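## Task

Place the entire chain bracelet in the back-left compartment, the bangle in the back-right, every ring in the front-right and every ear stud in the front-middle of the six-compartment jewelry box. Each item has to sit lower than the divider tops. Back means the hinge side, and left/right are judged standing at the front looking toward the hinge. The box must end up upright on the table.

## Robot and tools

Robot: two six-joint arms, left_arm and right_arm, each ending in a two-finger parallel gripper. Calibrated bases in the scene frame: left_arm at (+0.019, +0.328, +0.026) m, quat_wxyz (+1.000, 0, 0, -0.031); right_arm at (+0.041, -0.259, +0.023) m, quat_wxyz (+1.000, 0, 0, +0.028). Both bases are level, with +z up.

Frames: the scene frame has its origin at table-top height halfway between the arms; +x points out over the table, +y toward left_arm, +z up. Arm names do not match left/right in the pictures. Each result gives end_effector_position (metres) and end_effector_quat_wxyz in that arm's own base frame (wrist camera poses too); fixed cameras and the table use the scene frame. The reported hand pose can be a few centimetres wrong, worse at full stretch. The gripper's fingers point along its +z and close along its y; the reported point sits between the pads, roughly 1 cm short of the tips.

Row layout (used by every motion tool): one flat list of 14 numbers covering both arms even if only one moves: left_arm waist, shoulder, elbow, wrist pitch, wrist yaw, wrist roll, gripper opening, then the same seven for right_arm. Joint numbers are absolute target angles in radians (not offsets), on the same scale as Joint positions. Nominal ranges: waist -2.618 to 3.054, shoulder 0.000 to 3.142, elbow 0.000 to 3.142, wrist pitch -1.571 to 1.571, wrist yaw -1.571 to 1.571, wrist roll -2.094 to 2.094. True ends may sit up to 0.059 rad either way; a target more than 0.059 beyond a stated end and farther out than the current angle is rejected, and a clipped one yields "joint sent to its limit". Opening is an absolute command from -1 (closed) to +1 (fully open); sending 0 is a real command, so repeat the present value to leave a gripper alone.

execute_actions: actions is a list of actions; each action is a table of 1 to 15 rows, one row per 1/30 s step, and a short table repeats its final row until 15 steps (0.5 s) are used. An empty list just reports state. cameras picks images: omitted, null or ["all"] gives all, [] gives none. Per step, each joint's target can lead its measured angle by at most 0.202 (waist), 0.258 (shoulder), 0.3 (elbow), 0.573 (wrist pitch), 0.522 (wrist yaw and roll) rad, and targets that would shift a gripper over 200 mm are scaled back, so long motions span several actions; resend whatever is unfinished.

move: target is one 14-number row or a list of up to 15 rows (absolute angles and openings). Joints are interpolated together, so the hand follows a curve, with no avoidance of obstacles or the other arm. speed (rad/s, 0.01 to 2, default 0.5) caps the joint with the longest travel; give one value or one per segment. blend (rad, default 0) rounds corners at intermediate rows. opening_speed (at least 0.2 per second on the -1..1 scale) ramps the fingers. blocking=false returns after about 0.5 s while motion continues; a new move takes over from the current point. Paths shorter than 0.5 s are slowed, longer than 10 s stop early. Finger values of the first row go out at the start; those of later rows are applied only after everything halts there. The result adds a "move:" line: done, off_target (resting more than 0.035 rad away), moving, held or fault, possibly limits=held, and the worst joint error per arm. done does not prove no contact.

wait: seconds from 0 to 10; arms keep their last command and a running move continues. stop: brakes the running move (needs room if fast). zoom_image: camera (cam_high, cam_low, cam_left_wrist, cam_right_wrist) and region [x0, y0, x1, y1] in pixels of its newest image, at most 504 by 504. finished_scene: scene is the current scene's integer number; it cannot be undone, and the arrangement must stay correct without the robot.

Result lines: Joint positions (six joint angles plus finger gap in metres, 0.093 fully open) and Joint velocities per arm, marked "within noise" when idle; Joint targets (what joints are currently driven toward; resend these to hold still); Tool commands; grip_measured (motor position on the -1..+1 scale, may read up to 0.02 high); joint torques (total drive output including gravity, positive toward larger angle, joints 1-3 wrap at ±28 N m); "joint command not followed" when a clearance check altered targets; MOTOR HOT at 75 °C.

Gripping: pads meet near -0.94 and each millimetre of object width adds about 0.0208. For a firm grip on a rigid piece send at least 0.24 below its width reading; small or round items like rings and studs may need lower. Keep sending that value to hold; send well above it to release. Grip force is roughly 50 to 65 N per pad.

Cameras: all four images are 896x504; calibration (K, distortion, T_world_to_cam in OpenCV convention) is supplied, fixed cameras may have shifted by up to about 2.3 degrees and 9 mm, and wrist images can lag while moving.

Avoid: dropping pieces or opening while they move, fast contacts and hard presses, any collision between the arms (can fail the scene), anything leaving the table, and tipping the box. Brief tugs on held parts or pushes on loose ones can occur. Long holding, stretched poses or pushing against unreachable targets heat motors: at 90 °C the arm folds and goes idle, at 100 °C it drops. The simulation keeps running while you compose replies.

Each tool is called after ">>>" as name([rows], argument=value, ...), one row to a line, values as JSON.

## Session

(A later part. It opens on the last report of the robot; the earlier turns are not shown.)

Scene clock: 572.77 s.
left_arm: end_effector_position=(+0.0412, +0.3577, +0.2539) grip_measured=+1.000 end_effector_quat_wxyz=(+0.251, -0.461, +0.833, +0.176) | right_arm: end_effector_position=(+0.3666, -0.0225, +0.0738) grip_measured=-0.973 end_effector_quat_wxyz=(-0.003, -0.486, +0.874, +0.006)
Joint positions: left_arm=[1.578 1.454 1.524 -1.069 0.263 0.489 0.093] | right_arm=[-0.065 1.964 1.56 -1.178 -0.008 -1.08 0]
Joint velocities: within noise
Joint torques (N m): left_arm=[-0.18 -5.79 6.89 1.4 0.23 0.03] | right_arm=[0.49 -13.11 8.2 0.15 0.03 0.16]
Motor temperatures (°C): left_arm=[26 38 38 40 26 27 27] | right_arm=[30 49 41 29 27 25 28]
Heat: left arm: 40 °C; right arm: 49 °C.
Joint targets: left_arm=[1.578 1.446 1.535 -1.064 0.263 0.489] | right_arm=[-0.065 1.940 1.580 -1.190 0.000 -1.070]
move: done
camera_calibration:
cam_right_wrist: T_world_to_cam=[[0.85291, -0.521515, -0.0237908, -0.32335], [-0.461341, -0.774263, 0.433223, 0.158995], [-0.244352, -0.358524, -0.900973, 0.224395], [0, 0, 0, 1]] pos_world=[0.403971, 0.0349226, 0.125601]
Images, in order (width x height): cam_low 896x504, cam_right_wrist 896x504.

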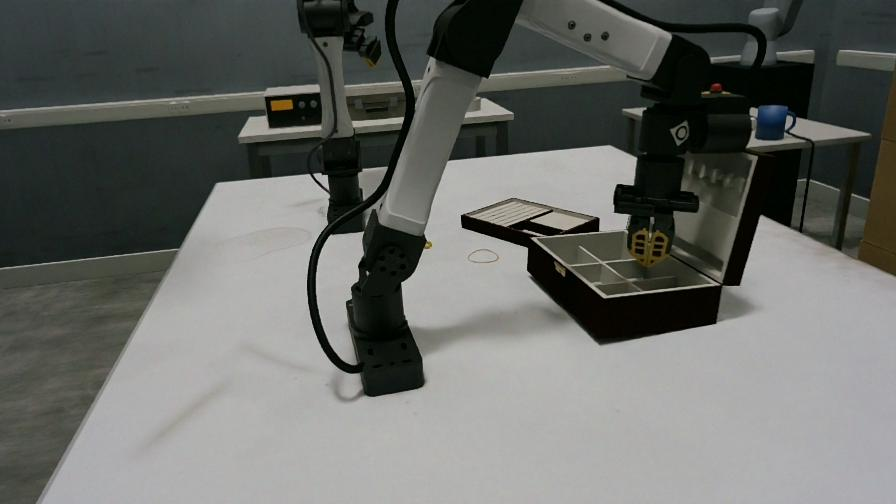

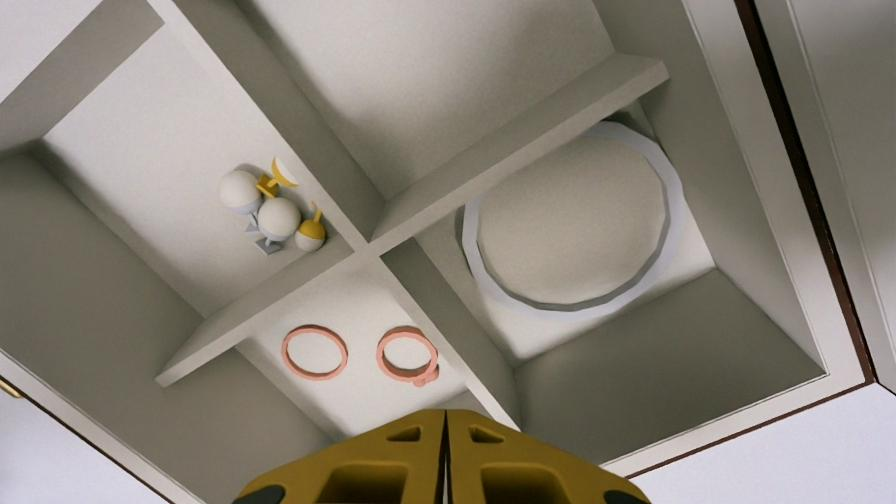

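>>> move([
  [1.578,1.446,1.535,-1.064,0.263,0.489,1,-0.065,1.8,1.7,-1.45,0.0,-0.8,-1],
  [1.578,1.446,1.535,-1.064,0.263,0.489,1,1.05,1.711,1.742,-1.55,0.0,0,-0.2],
], speed=0.9, blend=0.1)

>>> zoom_image(camera="cam_low", region=[500, 100, 780, 360])

>>> zoom_image(camera="cam_high", region=[440, 140, 640, 320])

Scene clock: 598.10 s.
left_arm: end_effector_position=(+0.0412, +0.3577, +0.2539) grip_measured=+1.000 end_effector_quat_wxyz=(+0.251, -0.461, +0.833, +0.176) | right_arm: end_effector_position=(+0.1555, +0.2739, +0.1877) grip_measured=-0.202 end_effector_quat_wxyz=(+0.009, -0.508, +0.861, +0.007)
Joint positions: left_arm=[1.578 1.454 1.524 -1.069 0.263 0.489 0.093] | right_arm=[1.053 1.737 1.722 -1.533 -0.003 -0.012 0.036]
Joint velocities: within noise
Joint torques (N m): left_arm=[-0.18 -5.78 6.89 1.4 0.23 0.03] | right_arm=[0.2 -11.15 8.25 0.22 0.05 0.18]
Motor temperatures (°C): left_arm=[26 39 38 40 26 27 27] | right_arm=[30 57 43 29 27 25 28]
Heat: left arm: 40 °C; right arm: 57 °C.
Joint targets: left_arm=[1.578 1.446 1.535 -1.064 0.263 0.489] | right_arm=[1.050 1.711 1.742 -1.550 0.000 0.000]
move: done
camera_calibration:
cam_right_wrist: T_world_to_cam=[[0.878219, -0.478096, -0.0125196, -0.00391132], [-0.430507, -0.801663, 0.414729, 0.247989], [-0.208316, -0.358833, -0.909859, 0.377891], [0, 0, 0, 1]] pos_world=[0.188917, 0.332533, 0.24093]

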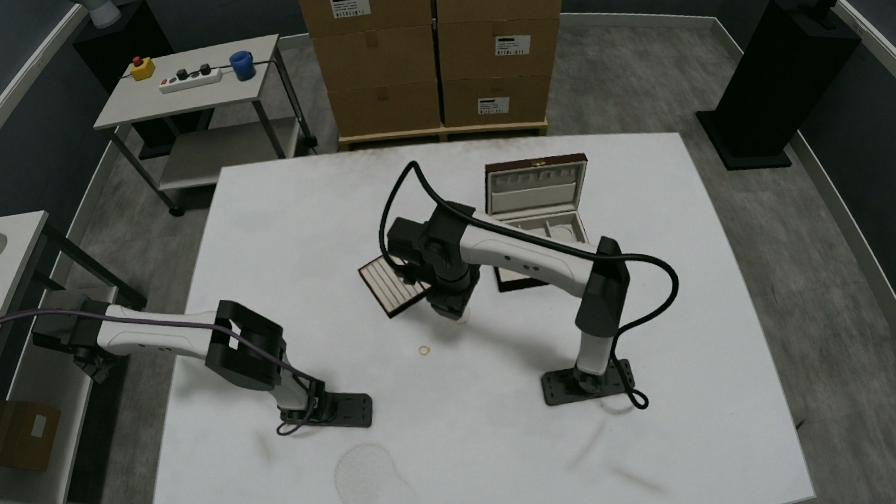

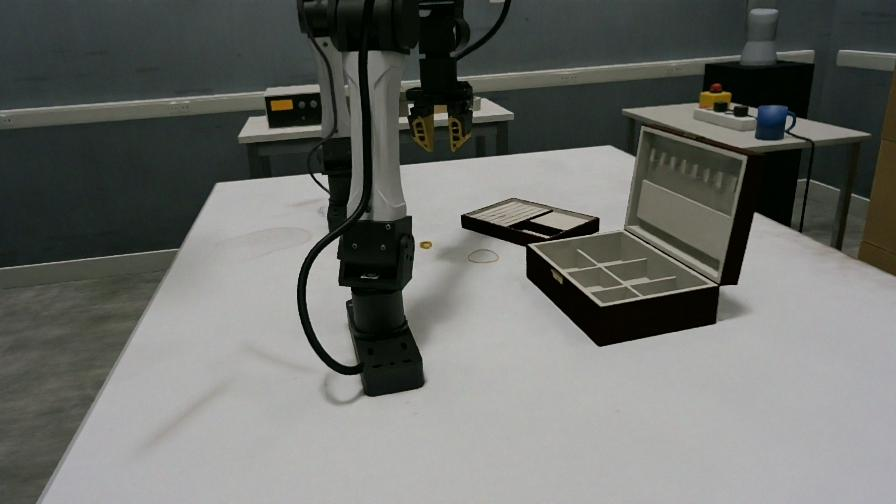

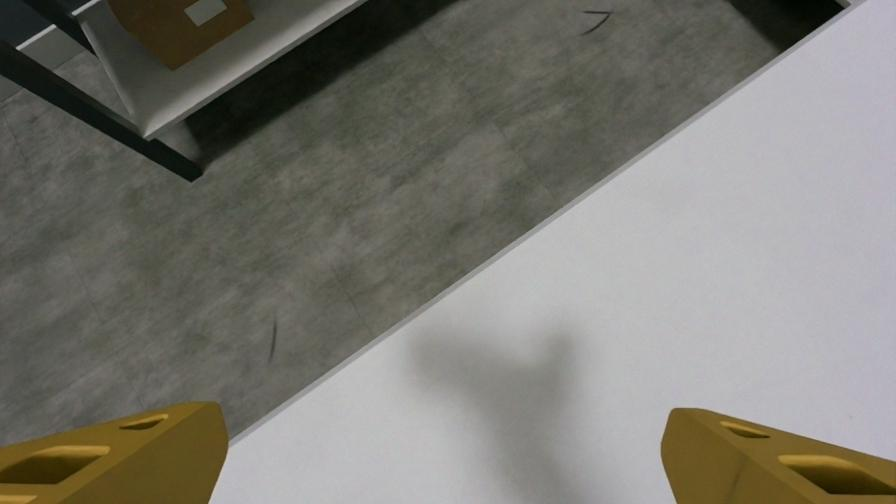

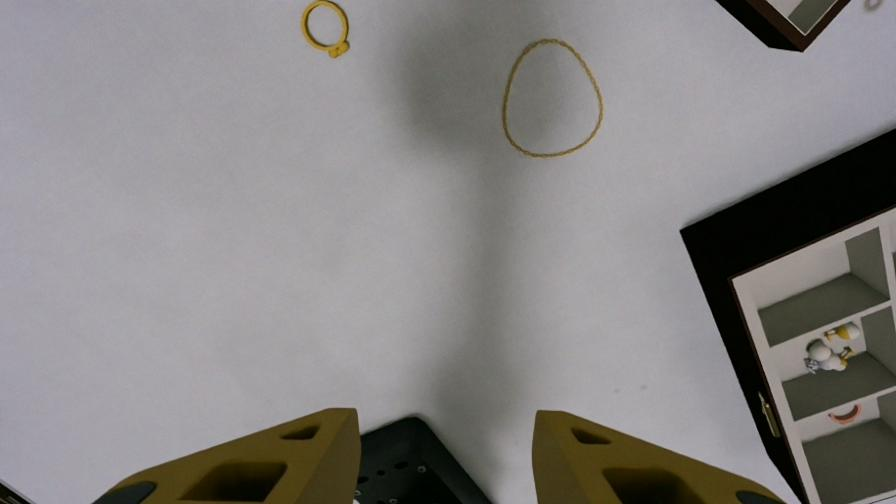

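Scaled by 1.800 from the camera's 896x504 image, which has a finer 1280x720 frame.

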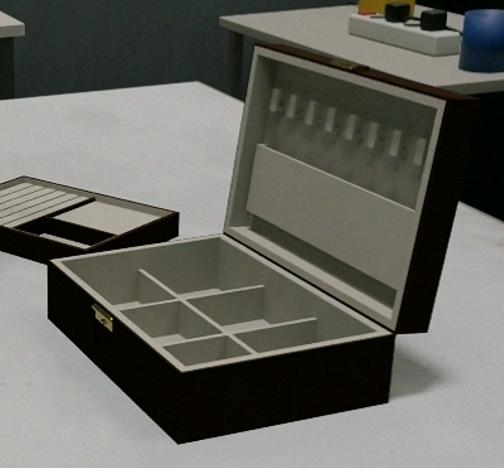

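Scaled by 2.520 from the camera's 896x504 image, which has a finer 1280x720 frame.

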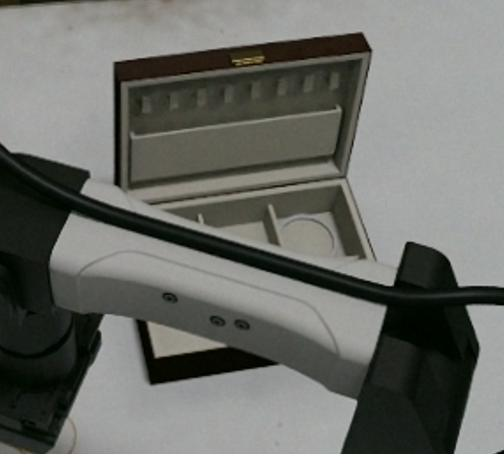

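>>> move(target=[1.578,1.446,1.535,-1.064,0.263,0.489,1,1.221,2.08,1.63,-1.115,0.0,-0.33,0], speed=0.7, opening_speed=1, cameras=["cam_right_wrist"])

Scene clock: 616.57 s.
left_arm: end_effector_position=(+0.0412, +0.3577, +0.2539) grip_measured=+1.000 end_effector_quat_wxyz=(+0.251, -0.461, +0.833, +0.176) | right_arm: end_effector_position=(+0.1342, +0.3699, +0.0503) grip_measured=-0.002 end_effector_quat_wxyz=(+0.004, +0.696, -0.718, +0.001)
Joint positions: left_arm=[1.578 1.454 1.524 -1.069 0.263 0.489 0.093] | right_arm=[1.222 2.078 1.632 -1.132 -0.002 -0.317 0.045]
Joint velocities: within noise
Joint torques (N m): left_arm=[-0.18 -5.78 6.87 1.4 0.23 0.03] | right_arm=[0.42 -11.69 6.09 0.52 0.02 -0.11]
Motor temperatures (°C): left_arm=[26 39 38 40 26 27 27] | right_arm=[30 54 42 28 27 25 28]
Heat: left arm: 40 °C; right arm: 54 °C.
Joint targets: left_arm=[1.578 1.446 1.535 -1.064 0.263 0.489] | right_arm=[1.221 2.080 1.630 -1.115 0.000 -0.330]
move: done
camera_calibration:
cam_right_wrist: T_world_to_cam=[[0.999568, -0.0254736, -0.0146763, -0.124657], [-0.0164211, -0.897851, 0.439994, 0.351416], [-0.0243854, -0.439563, -0.897881, 0.287497], [0, 0, 0, 1]] pos_world=[0.137384, 0.438717, 0.101688]
Images, in order (width x height): cam_right_wrist 896x504.

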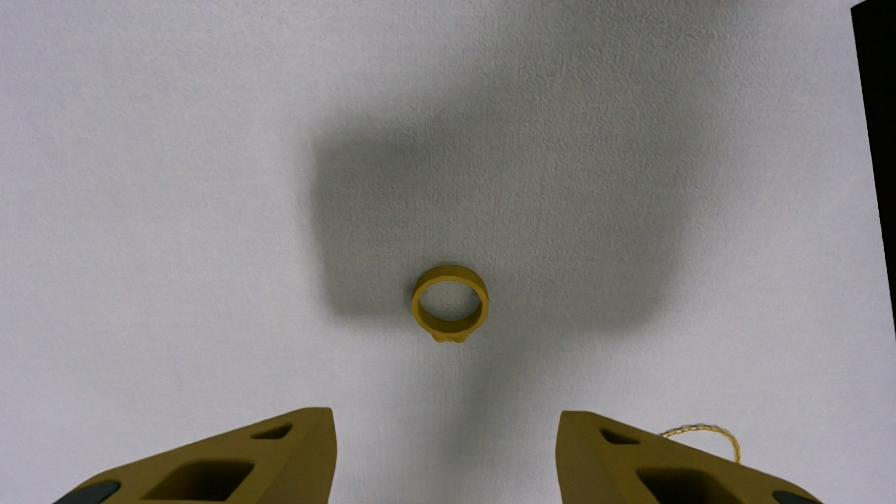

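>>> move([
  [1.578,1.446,1.535,-1.064,0.263,0.489,1,1.22,2.125,1.486,-0.915,0.0,-0.33,0],
  [1.578,1.446,1.535,-1.064,0.263,0.489,1,1.22,2.125,1.486,-0.915,0.0,-0.33,-1],
], speed=0.4, opening_speed=1.2, cameras=["cam_right_wrist"])

Scene clock: 631.93 s.
left_arm: end_effector_position=(+0.0412, +0.3577, +0.2539) grip_measured=+1.000 end_effector_quat_wxyz=(+0.251, -0.461, +0.833, +0.176) | right_arm: end_effector_position=(+0.1346, +0.3710, +0.0030) grip_measured=-0.647 end_effector_quat_wxyz=(-0.007, +0.696, -0.718, -0.005)
Joint positions: left_arm=[1.578 1.454 1.524 -1.069 0.263 0.489 0.093] | right_arm=[1.222 2.114 1.491 -0.931 -0.002 -0.318 0.014]
Joint velocities: within noise
Joint torques (N m): left_arm=[-0.18 -5.78 6.87 1.4 0.23 0.03] | right_arm=[0.34 -10.88 5.5 0.54 0.03 -0.07]
Motor temperatures (°C): left_arm=[26 39 39 40 26 27 27] | right_arm=[30 54 42 29 27 25 28]
Heat: left arm: 40 °C; right arm: 54 °C.
Joint targets: left_arm=[1.578 1.446 1.535 -1.064 0.263 0.489] | right_arm=[1.220 2.125 1.486 -0.915 0.000 -0.330]
move: done
camera_calibration:
cam_right_wrist: T_world_to_cam=[[0.999686, -0.0240821, -0.00689343, -0.126293], [-0.0189767, -0.907727, 0.419132, 0.377331], [-0.0163509, -0.41887, -0.907899, 0.236813], [0, 0, 0, 1]] pos_world=[0.137286, 0.438666, 0.05598]
Images, in order (width x height): cam_right_wrist 896x504.

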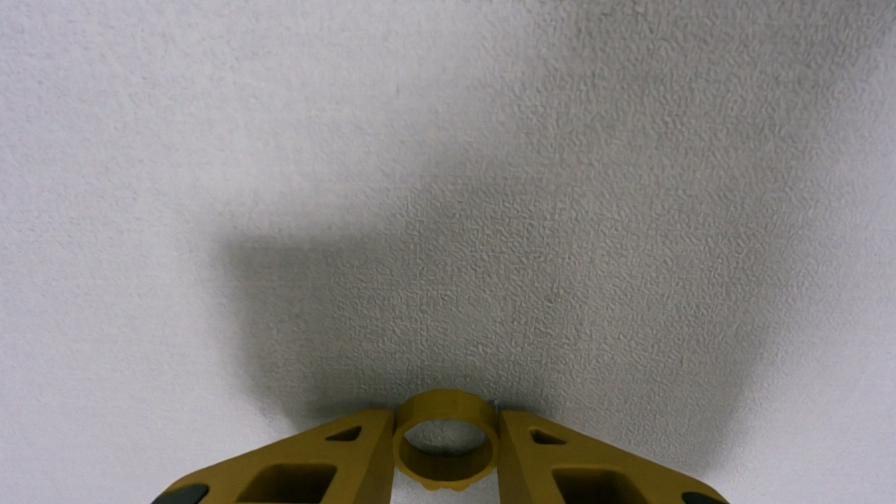

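>>> move([
  [1.578,1.446,1.535,-1.064,0.263,0.489,1,1.22,2.034,1.765,-1.302,0.0,-0.33,-1],
  [1.578,1.446,1.535,-1.064,0.263,0.489,1,-0.066,1.813,1.434,-1.182,0.0,0.676,-1],
], speed=[0.5,0.9], blend=0.1, cameras=["cam_right_wrist"])

Scene clock: 661.67 s.
left_arm: end_effector_position=(+0.0412, +0.3577, +0.2539) grip_measured=+1.000 end_effector_quat_wxyz=(+0.251, -0.461, +0.833, +0.176) | right_arm: end_effector_position=(+0.3322, -0.0239, +0.0848) grip_measured=-0.665 end_effector_quat_wxyz=(-0.014, +0.359, +0.933, -0.005)
Joint positions: left_arm=[1.578 1.454 1.524 -1.069 0.263 0.489 0.093] | right_arm=[-0.072 1.844 1.442 -1.198 0 0.663 0.013]
Joint velocities: within noise
Joint torques (N m): left_arm=[-0.18 -5.76 6.87 1.4 0.23 0.03] | right_arm=[0.98 -12.6 5.52 0.43 0.06 0.16]
Motor temperatures (°C): left_arm=[26 39 39 40 26 27 27] | right_arm=[30 55 41 28 26 25 29]
Heat: left arm: 40 °C; right arm: 55 °C.
Joint targets: left_arm=[1.578 1.446 1.535 -1.064 0.263 0.489] | right_arm=[-0.066 1.813 1.434 -1.182 0.000 0.676]
move: done
camera_calibration:
cam_right_wrist: T_world_to_cam=[[-0.665516, -0.74634, 0.00806127, 0.201812], [-0.662036, 0.595261, 0.455381, 0.234863], [-0.344668, 0.297727, -0.89026, 0.273522], [0, 0, 0, 1]] pos_world=[0.384071, -0.0706188, 0.134926]
Images, in order (width x height): cam_right_wrist 896x504.

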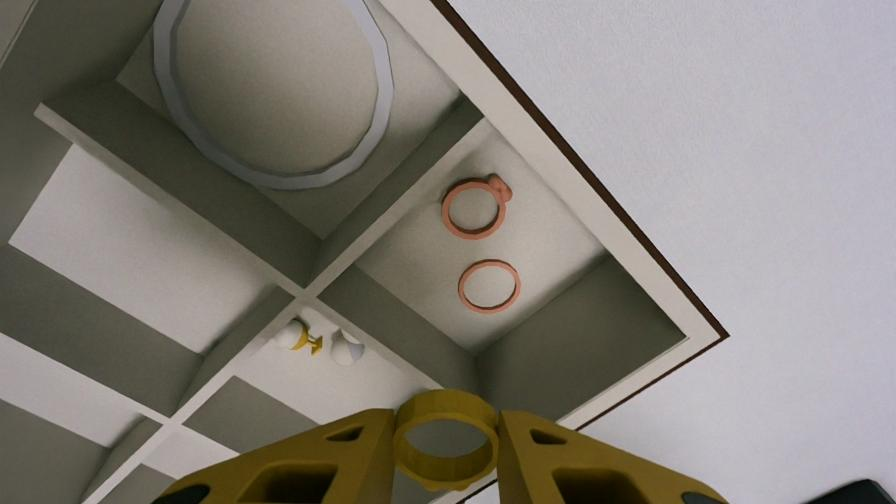

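>>> move([
  [1.578,1.446,1.535,-1.064,0.263,0.489,1,-0.05,1.82,1.44,-1.182,0.0,0.687,-1],
  [1.578,1.446,1.535,-1.064,0.263,0.489,1,-0.05,1.895,1.215,-0.88,0.0,0.687,-1],
], speed=0.4, cameras=["cam_right_wrist","cam_low"])

Scene clock: 683.90 s.
left_arm: end_effector_position=(+0.0412, +0.3577, +0.2539) grip_measured=+1.000 end_effector_quat_wxyz=(+0.251, -0.461, +0.833, +0.176) | right_arm: end_effector_position=(+0.3305, -0.0204, +0.0220) grip_measured=-0.666 end_effector_quat_wxyz=(+0.002, +0.357, +0.934, -0.005)
Joint positions: left_arm=[1.578 1.454 1.524 -1.069 0.263 0.489 0.093] | right_arm=[-0.056 1.877 1.225 -0.918 0.011 0.675 0.013]
Joint velocities: within noise
Joint torques (N m): left_arm=[-0.18 -5.78 6.89 1.4 0.23 0.03] | right_arm=[1.01 -7.87 4.86 0.73 -0.04 0.18]
Motor temperatures (°C): left_arm=[26 39 39 40 26 27 27] | right_arm=[30 55 41 28 26 25 29]
Heat: left arm: 40 °C; right arm: 55 °C.
Joint targets: left_arm=[1.578 1.446 1.535 -1.064 0.263 0.489] | right_arm=[-0.050 1.895 1.215 -0.880 0.000 0.687]
move: off_target (right_arm); right_arm: the wrist pitch is farthest, 0.038 rad from its target
camera_calibration:
cam_right_wrist: T_world_to_cam=[[-0.662637, -0.748937, -0.00242988, 0.203023], [-0.67774, 0.598257, 0.427501, 0.266087], [-0.318717, 0.284924, -0.904012, 0.207462], [0, 0, 0, 1]] pos_world=[0.38099, -0.066248, 0.0742891]
Images, in order (width x height): cam_low 896x504, cam_right_wrist 896x504.

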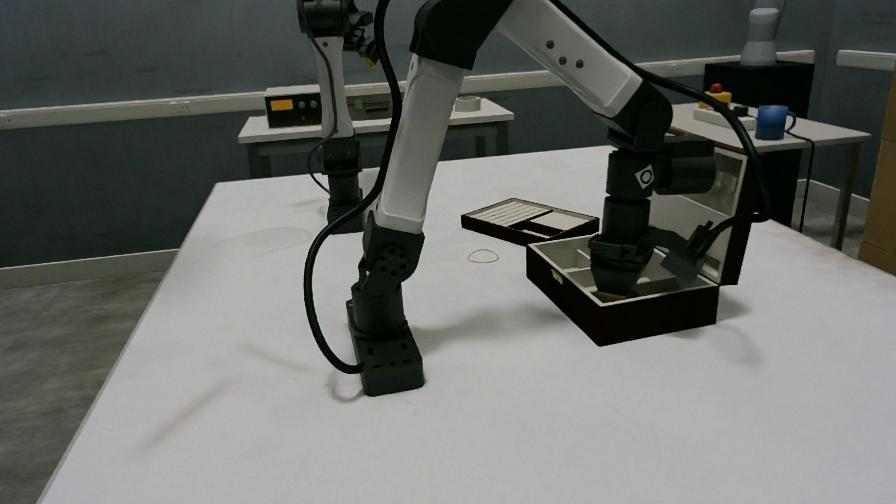

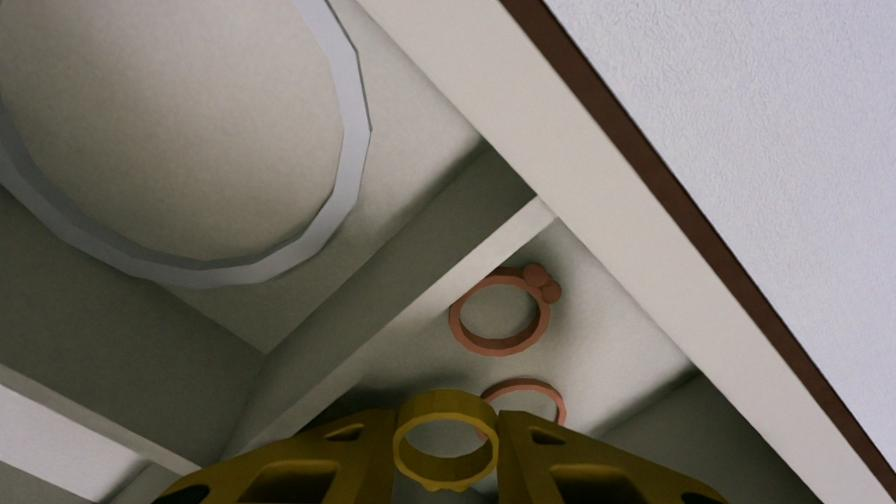

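>>> move(target=[1.578,1.446,1.535,-1.064,0.263,0.489,1,-0.05,1.91,1.19,-0.845,0.0,0.687,-1], speed=0.3, cameras=["cam_right_wrist"])

Scene clock: 689.83 s.
left_arm: end_effector_position=(+0.0412, +0.3577, +0.2539) grip_measured=+1.000 end_effector_quat_wxyz=(+0.251, -0.461, +0.833, +0.176) | right_arm: end_effector_position=(+0.3305, -0.0208, +0.0200) grip_measured=-0.666 end_effector_quat_wxyz=(+0.005, +0.357, +0.934, -0.006)
Joint positions: left_arm=[1.578 1.454 1.524 -1.069 0.263 0.489 0.093] | right_arm=[-0.056 1.877 1.217 -0.905 0.013 0.675 0.013]
Joint velocities: within noise
Joint torques (N m): left_arm=[-0.18 -5.78 6.87 1.4 0.23 0.03] | right_arm=[0.99 -6.43 3.34 0.98 -0.06 0.18]
Motor temperatures (°C): left_arm=[26 39 39 40 26 27 27] | right_arm=[30 54 41 28 26 25 29]
Heat: left arm: 40 °C; right arm: 54 °C.
Joint targets: left_arm=[1.578 1.446 1.535 -1.064 0.263 0.489] | right_arm=[-0.050 1.910 1.190 -0.845 0.000 0.687]
move: off_target (right_arm); right_arm: the wrist pitch is farthest, 0.060 rad from its target
camera_calibration:
cam_right_wrist: T_world_to_cam=[[-0.662632, -0.748939, -0.00299695, 0.202744], [-0.679302, 0.599326, 0.423507, 0.267805], [-0.315385, 0.282665, -0.905888, 0.204641], [0, 0, 0, 1]] pos_world=[0.380806, -0.0665038, 0.0725721]
Images, in order (width x height): cam_right_wrist 896x504.

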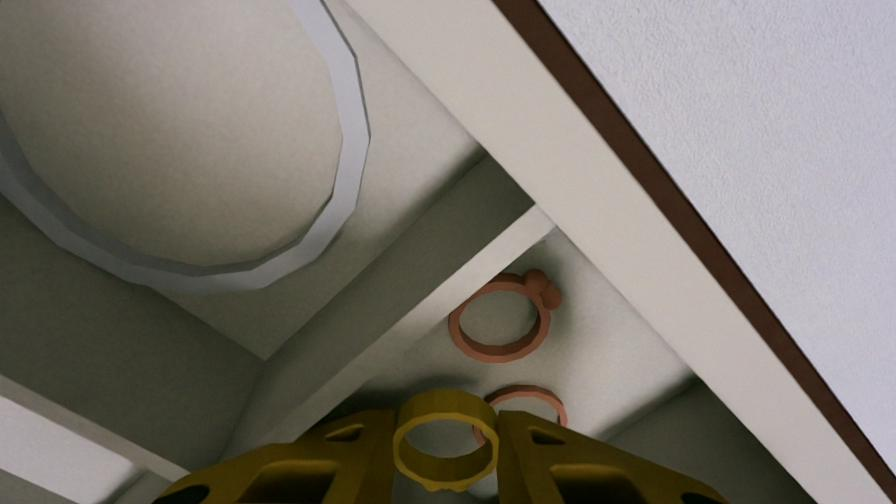

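>>> move([
  [1.578,1.446,1.535,-1.064,0.263,0.489,1,-0.05,1.84,1.35,-1.08,0.0,0.687,-1],
  [1.578,1.446,1.535,-1.064,0.263,0.489,1,-0.1,1.805,1.38,-1.13,0.0,-0.145,-1],
  [1.578,1.446,1.535,-1.064,0.263,0.489,1,-0.1,1.855,1.19,-0.91,0.0,-0.145,-1],
], speed=0.5, cameras=["cam_right_wrist","cam_low"])

Scene clock: 716.10 s.
left_arm: end_effector_position=(+0.0412, +0.3577, +0.2539) grip_measured=+1.000 end_effector_quat_wxyz=(+0.251, -0.461, +0.833, +0.176) | right_arm: end_effector_position=(+0.3199, -0.0318, +0.0248) grip_measured=-0.667 end_effector_quat_wxyz=(-0.003, -0.019, +1.000, -0.004)
Joint positions: left_arm=[1.578 1.454 1.524 -1.069 0.263 0.489 0.093] | right_arm=[-0.094 1.845 1.195 -0.927 0.009 -0.133 0.013]
Joint velocities: within noise
Joint torques (N m): left_arm=[-0.18 -5.78 6.87 1.4 0.23 0.02] | right_arm=[-0.02 -8.35 5.39 0.51 -0.08 -0.07]
Motor temperatures (°C): left_arm=[26 39 39 40 26 27 27] | right_arm=[30 50 40 29 26 25 29]
Heat: left arm: 40 °C; right arm: 50 °C.
Joint targets: left_arm=[1.578 1.446 1.535 -1.064 0.263 0.489] | right_arm=[-0.100 1.855 1.190 -0.910 0.000 -0.145]
move: done
camera_calibration:
cam_right_wrist: T_world_to_cam=[[0.045025, -0.998984, -0.00196467, -0.0468314], [-0.896687, -0.0412812, 0.440736, 0.313914], [-0.440369, -0.0180824, -0.897635, 0.23906], [0, 0, 0, 1]] pos_world=[0.388865, -0.0295023, 0.0761431]
Images, in order (width x height): cam_low 896x504, cam_right_wrist 896x504.

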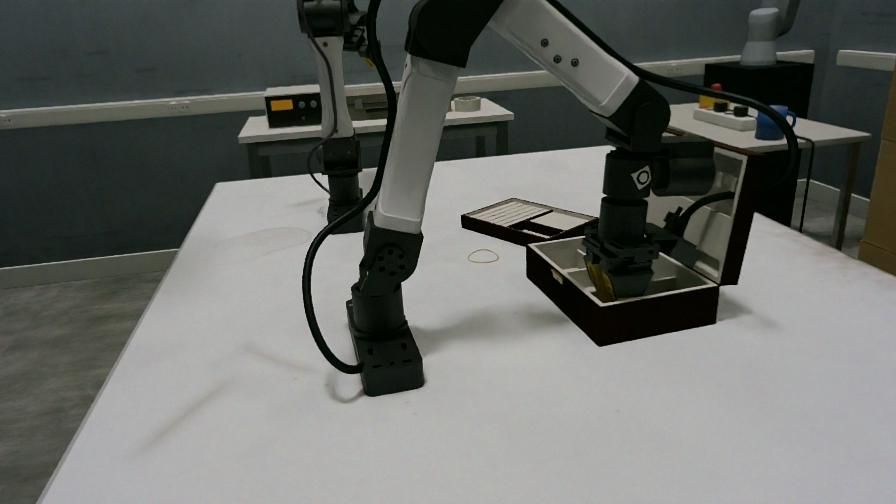

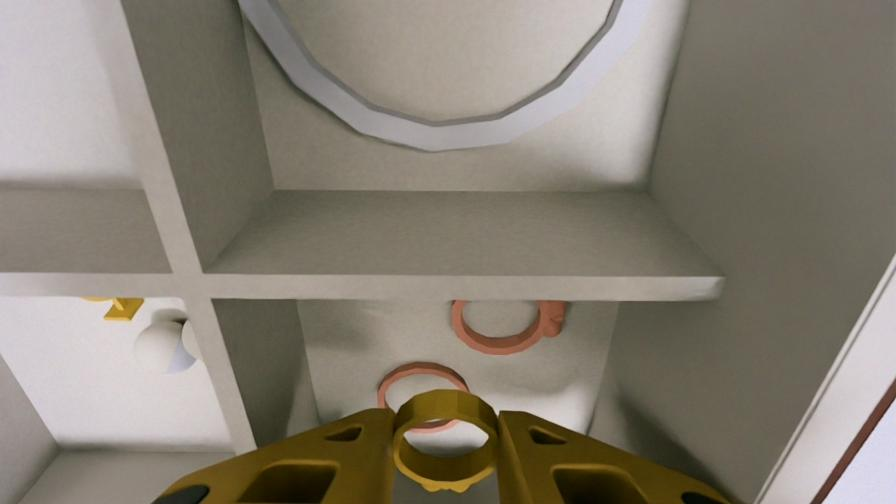

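>>> move(target=[1.578,1.446,1.535,-1.064,0.263,0.489,1,-0.1,1.867,1.165,-0.875,0.0,-0.145,-1], speed=0.3, cameras=["cam_right_wrist"])

Scene clock: 725.07 s.
left_arm: end_effector_position=(+0.0412, +0.3577, +0.2539) grip_measured=+1.000 end_effector_quat_wxyz=(+0.251, -0.461, +0.833, +0.176) | right_arm: end_effector_position=(+0.3194, -0.0318, +0.0167) grip_measured=-0.667 end_effector_quat_wxyz=(-0.002, -0.019, +1.000, -0.004)
Joint positions: left_arm=[1.578 1.454 1.524 -1.069 0.263 0.489 0.093] | right_arm=[-0.094 1.854 1.172 -0.892 0.009 -0.133 0.013]
Joint velocities: within noise
Joint torques (N m): left_arm=[-0.2 -5.79 6.89 1.4 0.22 0.02] | right_arm=[-0.02 -8.06 5.15 0.54 -0.07 -0.07]
Motor temperatures (°C): left_arm=[26 39 39 40 26 27 27] | right_arm=[30 50 40 29 26 25 29]
Heat: left arm: 40 °C; right arm: 50 °C.
Joint targets: left_arm=[1.578 1.446 1.535 -1.064 0.263 0.489] | right_arm=[-0.100 1.867 1.165 -0.875 0.000 -0.145]
move: done
camera_calibration:
cam_right_wrist: T_world_to_cam=[[0.0454102, -0.998967, -0.00164859, -0.046906], [-0.897672, -0.0415296, 0.438703, 0.317389], [-0.438318, -0.0184417, -0.898631, 0.230907], [0, 0, 0, 1]] pos_world=[0.388252, -0.0294182, 0.0681831]
Images, in order (width x height): cam_right_wrist 896x504.

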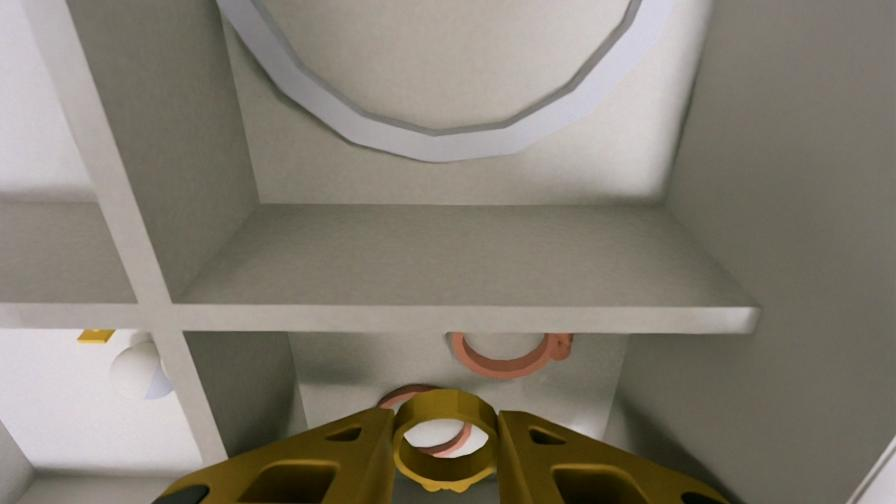

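Lower ~4 mm more, release, rise.

>>> move([
  [1.578,1.446,1.535,-1.064,0.263,0.489,1,-0.1,1.872,1.15,-0.86,0.0,-0.145,-1],
  [1.578,1.446,1.535,-1.064,0.263,0.489,1,-0.1,1.872,1.15,-0.86,0.0,-0.145,-0.25],
  [1.578,1.446,1.535,-1.064,0.263,0.489,1,-0.1,1.79,1.4,-1.16,0.0,-0.145,-0.25],
], speed=[0.3,0.3,0.5], opening_speed=0.8, cameras=["cam_right_wrist"])

Scene clock: 735.53 s.
left_arm: end_effector_position=(+0.0412, +0.3577, +0.2539) grip_measured=+1.000 end_effector_quat_wxyz=(+0.251, -0.461, +0.833, +0.176) | right_arm: end_effector_position=(+0.3297, -0.0316, +0.0809) grip_measured=-0.252 end_effector_quat_wxyz=(+0.002, -0.020, +1.000, +0.005)
Joint positions: left_arm=[1.578 1.454 1.524 -1.069 0.263 0.489 0.093] | right_arm=[-0.1 1.811 1.385 -1.142 -0.009 -0.14 0.033]
Joint velocities: within noise
Joint torques (N m): left_arm=[-0.18 -5.79 6.87 1.4 0.23 0.02] | right_arm=[0.5 -11.34 7.82 0.18 0.09 0]
Motor temperatures (°C): left_arm=[26 39 39 40 26 27 27] | right_arm=[30 50 40 29 26 25 29]
Heat: left arm: 40 °C; right arm: 50 °C.
Joint targets: left_arm=[1.578 1.446 1.535 -1.064 0.263 0.489] | right_arm=[-0.100 1.790 1.400 -1.160 0.000 -0.145]
move: done
camera_calibration:
cam_right_wrist: T_world_to_cam=[[0.0462446, -0.998743, -0.0193346, -0.0459383], [-0.900904, -0.0500604, 0.431121, 0.299827], [-0.431547, -0.00251838, -0.902087, 0.291651], [0, 0, 0, 1]] pos_world=[0.398102, -0.0301366, 0.132945]
Images, in order (width x height): cam_right_wrist 896x504.

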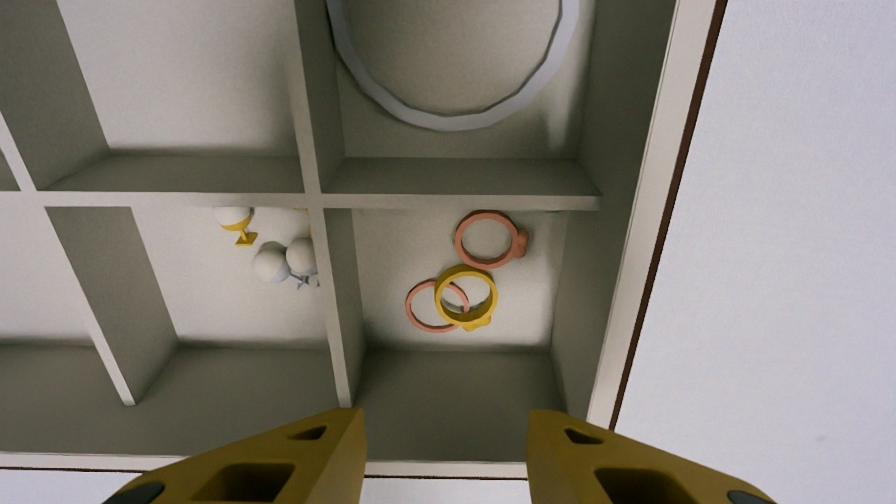

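>>> move([
  [1.578,1.446,1.535,-1.064,0.263,0.489,1,0.0,1.76,1.5,-1.3,0.0,-0.1,-0.25],
  [1.578,1.446,1.535,-1.064,0.263,0.489,1,0.58,1.9,1.7,-1.37,0.0,0,-0.1],
  [1.578,1.446,1.535,-1.064,0.263,0.489,1,0.58,2.266,2.13,-1.435,0.0,0,-0.1],
], speed=0.8, blend=0.08, cameras=["cam_right_wrist"])

Scene clock: 750.87 s.
left_arm: end_effector_position=(+0.0412, +0.3577, +0.2539) grip_measured=+1.000 end_effector_quat_wxyz=(+0.251, -0.461, +0.833, +0.176) | right_arm: end_effector_position=(+0.3663, +0.2434, +0.0997) grip_measured=-0.102 end_effector_quat_wxyz=(+0.003, -0.294, +0.956, +0.003)
Joint positions: left_arm=[1.578 1.454 1.524 -1.069 0.263 0.489 0.093] | right_arm=[0.585 2.254 2.109 -1.417 -0.003 -0.012 0.04]
Joint velocities: within noise
Joint torques (N m): left_arm=[-0.18 -5.79 6.89 1.4 0.22 0.02] | right_arm=[0.03 -12.46 8.4 0.2 0.05 0.17]
Motor temperatures (°C): left_arm=[26 39 39 40 26 27 27] | right_arm=[30 52 40 28 26 25 29]
Heat: left arm: 40 °C; right arm: 52 °C.
Joint targets: left_arm=[1.578 1.446 1.535 -1.064 0.263 0.489] | right_arm=[0.580 2.266 2.130 -1.435 0.000 0.000]
move: done; blend cut to 0.07 rad at target 1, 0 rad at target 2
camera_calibration:
cam_right_wrist: T_world_to_cam=[[0.567912, -0.822978, -0.0135425, -0.00708455], [-0.740882, -0.51829, 0.427164, 0.394232], [-0.358566, -0.232559, -0.904073, 0.354543], [0, 0, 0, 1]] pos_world=[0.42323, 0.280948, 0.152035]
Images, in order (width x height): cam_right_wrist 896x504.

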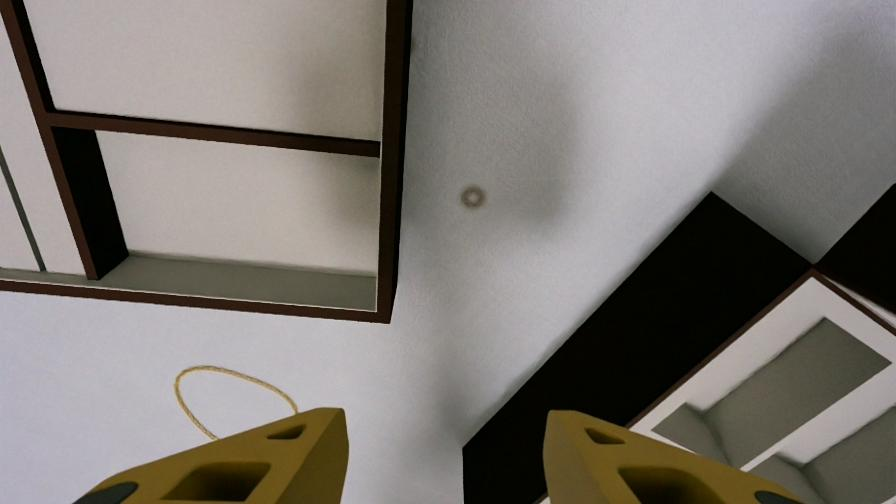

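>>> move([
  [1.578,1.446,1.535,-1.064,0.263,0.489,1,0.7,2.0,1.72,-1.25,0.0,0,0.6],
  [1.578,1.446,1.535,-1.064,0.263,0.489,1,0.846,2.0,1.53,-1.09,0.0,0,0.6],
], speed=0.8, blend=0.08, opening_speed=1, cameras=["cam_right_wrist"])

Scene clock: 766.40 s.
left_arm: end_effector_position=(+0.0412, +0.3577, +0.2539) grip_measured=+1.000 end_effector_quat_wxyz=(+0.251, -0.461, +0.833, +0.176) | right_arm: end_effector_position=(+0.2465, +0.2817, +0.0487) grip_measured=+0.598 end_effector_quat_wxyz=(-0.009, -0.418, +0.908, -0.003)
Joint positions: left_arm=[1.578 1.454 1.524 -1.069 0.263 0.489 0.093] | right_arm=[0.851 2.017 1.535 -1.107 -0.002 -0.011 0.074]
Joint velocities: within noise
Joint torques (N m): left_arm=[-0.18 -5.79 6.89 1.4 0.23 0.03] | right_arm=[0.03 -12.89 5.75 0.5 0.04 0.17]
Motor temperatures (°C): left_arm=[26 39 39 40 26 27 27] | right_arm=[30 56 41 28 26 25 28]
Heat: left arm: 40 °C; right arm: 56 °C.
Joint targets: left_arm=[1.578 1.446 1.535 -1.064 0.263 0.489] | right_arm=[0.846 2.000 1.530 -1.090 0.000 0.000]
move: done
camera_calibration:
cam_right_wrist: T_world_to_cam=[[0.763494, -0.645687, -0.0128903, -0.00634639], [-0.571714, -0.685039, 0.451514, 0.35117], [-0.300367, -0.337358, -0.892171, 0.28898], [0, 0, 0, 1]] pos_world=[0.292415, 0.333958, 0.0991796]
Images, in order (width x height): cam_right_wrist 896x504.

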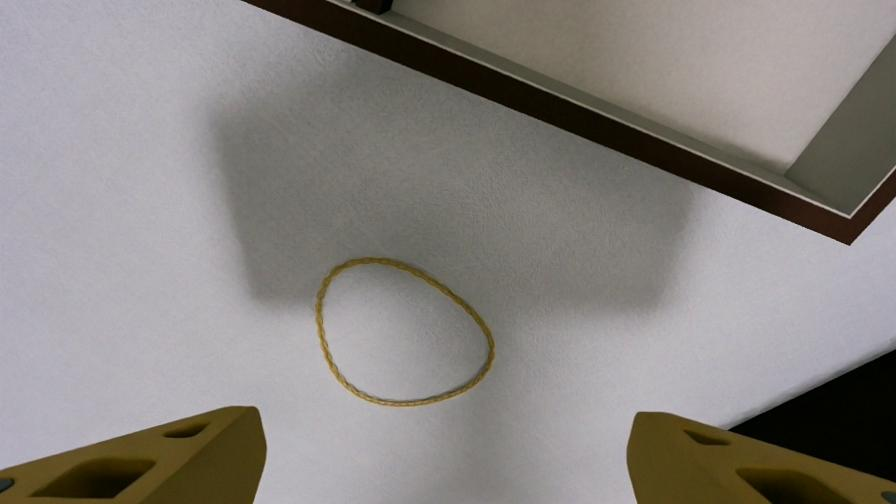

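>>> move([
  [1.578,1.446,1.535,-1.064,0.263,0.489,1,0.885,1.95,1.48,-1.09,0.0,0,0.6],
  [1.578,1.446,1.535,-1.064,0.263,0.489,1,0.885,2.018,1.278,-0.83,0.0,0,0.6],
], speed=0.4, blend=0.03, cameras=["cam_right_wrist"])

Scene clock: 783.37 s.
left_arm: end_effector_position=(+0.0412, +0.3577, +0.2539) grip_measured=+1.000 end_effector_quat_wxyz=(+0.251, -0.461, +0.833, +0.176) | right_arm: end_effector_position=(+0.2213, +0.2717, -0.0019) grip_measured=+0.598 end_effector_quat_wxyz=(-0.010, -0.432, +0.902, +0.000)
Joint positions: left_arm=[1.578 1.454 1.524 -1.069 0.263 0.489 0.093] | right_arm=[0.883 1.999 1.293 -0.884 -0.008 -0.011 0.074]
Joint velocities: within noise
Joint torques (N m): left_arm=[-0.17 -5.78 6.87 1.4 0.23 0.03] | right_arm=[0.62 -8.8 4.26 0.87 0.1 0.16]
Motor temperatures (°C): left_arm=[26 39 39 40 26 27 27] | right_arm=[30 56 41 28 26 25 28]
Heat: left arm: 40 °C; right arm: 56 °C.
Joint targets: left_arm=[1.578 1.446 1.535 -1.064 0.263 0.489] | right_arm=[0.885 2.018 1.278 -0.830 0.000 0.000]
move: off_target (right_arm); blend cut to 0.025 rad at target 1; right_arm: the wrist pitch is farthest, 0.054 rad from its target
camera_calibration:
cam_right_wrist: T_world_to_cam=[[0.783652, -0.620921, -0.0186026, -0.00545195], [-0.547555, -0.704581, 0.451386, 0.352791], [-0.293382, -0.343543, -0.892135, 0.233019], [0, 0, 0, 1]] pos_world=[0.265809, 0.325237, 0.0485376]
Images, in order (width x height): cam_right_wrist 896x504.

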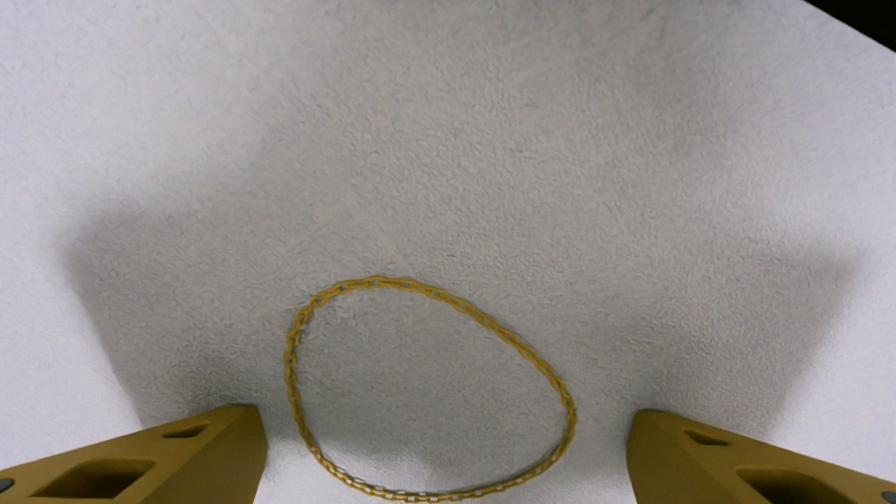

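>>> move(target=[1.578,1.446,1.535,-1.064,0.263,0.489,1,0.885,2.026,1.265,-0.80,0.0,0,0.6], speed=0.3, cameras=["cam_right_wrist"])

Scene clock: 793.87 s.
left_arm: end_effector_position=(+0.0412, +0.3577, +0.2539) grip_measured=+1.000 end_effector_quat_wxyz=(+0.251, -0.461, +0.833, +0.176) | right_arm: end_effector_position=(+0.2213, +0.2717, -0.0024) grip_measured=+0.598 end_effector_quat_wxyz=(-0.010, -0.432, +0.902, +0.000)
Joint positions: left_arm=[1.578 1.454 1.524 -1.069 0.263 0.489 0.093] | right_arm=[0.883 1.999 1.291 -0.881 -0.008 -0.011 0.074]
Joint velocities: within noise
Joint torques (N m): left_arm=[-0.18 -5.78 6.89 1.4 0.23 0.03] | right_arm=[0.64 -8.03 3.28 1.16 0.1 0.16]
Motor temperatures (°C): left_arm=[26 39 39 40 26 27 27] | right_arm=[30 55 40 29 26 25 28]
Heat: left arm: 40 °C; right arm: 55 °C.
Joint targets: left_arm=[1.578 1.446 1.535 -1.064 0.263 0.489] | right_arm=[0.885 2.026 1.265 -0.800 0.000 0.000]
move: off_target (right_arm); right_arm: the wrist pitch is farthest, 0.081 rad from its target
camera_calibration:
cam_right_wrist: T_world_to_cam=[[0.783661, -0.62091, -0.0185895, -0.00546526], [-0.547773, -0.704847, 0.450705, 0.353078], [-0.29295, -0.343017, -0.892479, 0.232282], [0, 0, 0, 1]] pos_world=[0.265737, 0.325149, 0.0480717]
Images, in order (width x height): cam_right_wrist 896x504.

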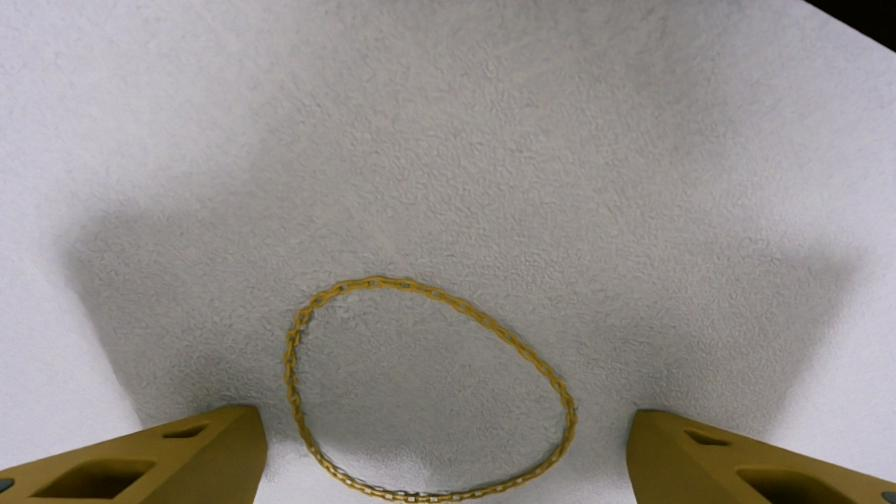

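>>> move([
  [1.578,1.446,1.535,-1.064,0.263,0.489,1,0.885,2.012,1.275,-0.85,0.0,0,0.6],
  [1.578,1.446,1.535,-1.064,0.263,0.489,1,0.885,2.012,1.275,-0.85,0.0,0,-1],
], speed=0.3, opening_speed=0.7, cameras=["cam_right_wrist"])

Scene clock: 801.97 s.
left_arm: end_effector_position=(+0.0412, +0.3577, +0.2539) grip_measured=+1.000 end_effector_quat_wxyz=(+0.251, -0.461, +0.833, +0.176) | right_arm: end_effector_position=(+0.2208, +0.2718, -0.0024) grip_measured=-0.969 end_effector_quat_wxyz=(-0.010, -0.433, +0.902, +0.000)
Joint positions: left_arm=[1.578 1.454 1.524 -1.069 0.263 0.489 0.093] | right_arm=[0.884 1.999 1.291 -0.881 -0.009 -0.011 0]
Joint velocities: within noise
Joint torques (N m): left_arm=[-0.17 -5.79 6.89 1.4 0.23 0.03] | right_arm=[0.58 -9.29 4.25 0.64 0.11 0.16]
Motor temperatures (°C): left_arm=[26 39 39 40 26 27 27] | right_arm=[30 54 40 29 26 25 28]
Heat: left arm: 40 °C; right arm: 54 °C.
Joint targets: left_arm=[1.578 1.446 1.535 -1.064 0.263 0.489] | right_arm=[0.885 2.012 1.275 -0.850 0.000 0.000]
move: done
camera_calibration:
cam_right_wrist: T_world_to_cam=[[0.783853, -0.62062, -0.0201212, -0.00519569], [-0.546883, -0.705344, 0.451009, 0.352841], [-0.294097, -0.342521, -0.892293, 0.232355], [0, 0, 0, 1]] pos_world=[0.265371, 0.325236, 0.0480901]
Images, in order (width x height): cam_right_wrist 896x504.

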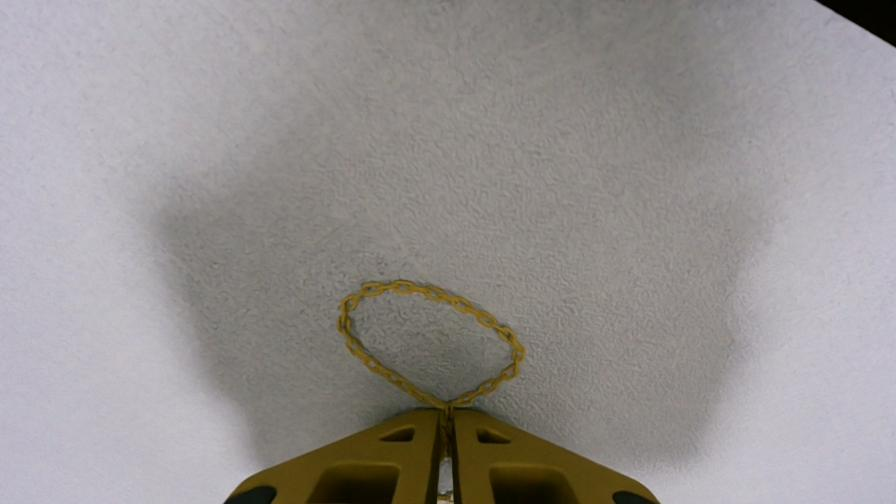

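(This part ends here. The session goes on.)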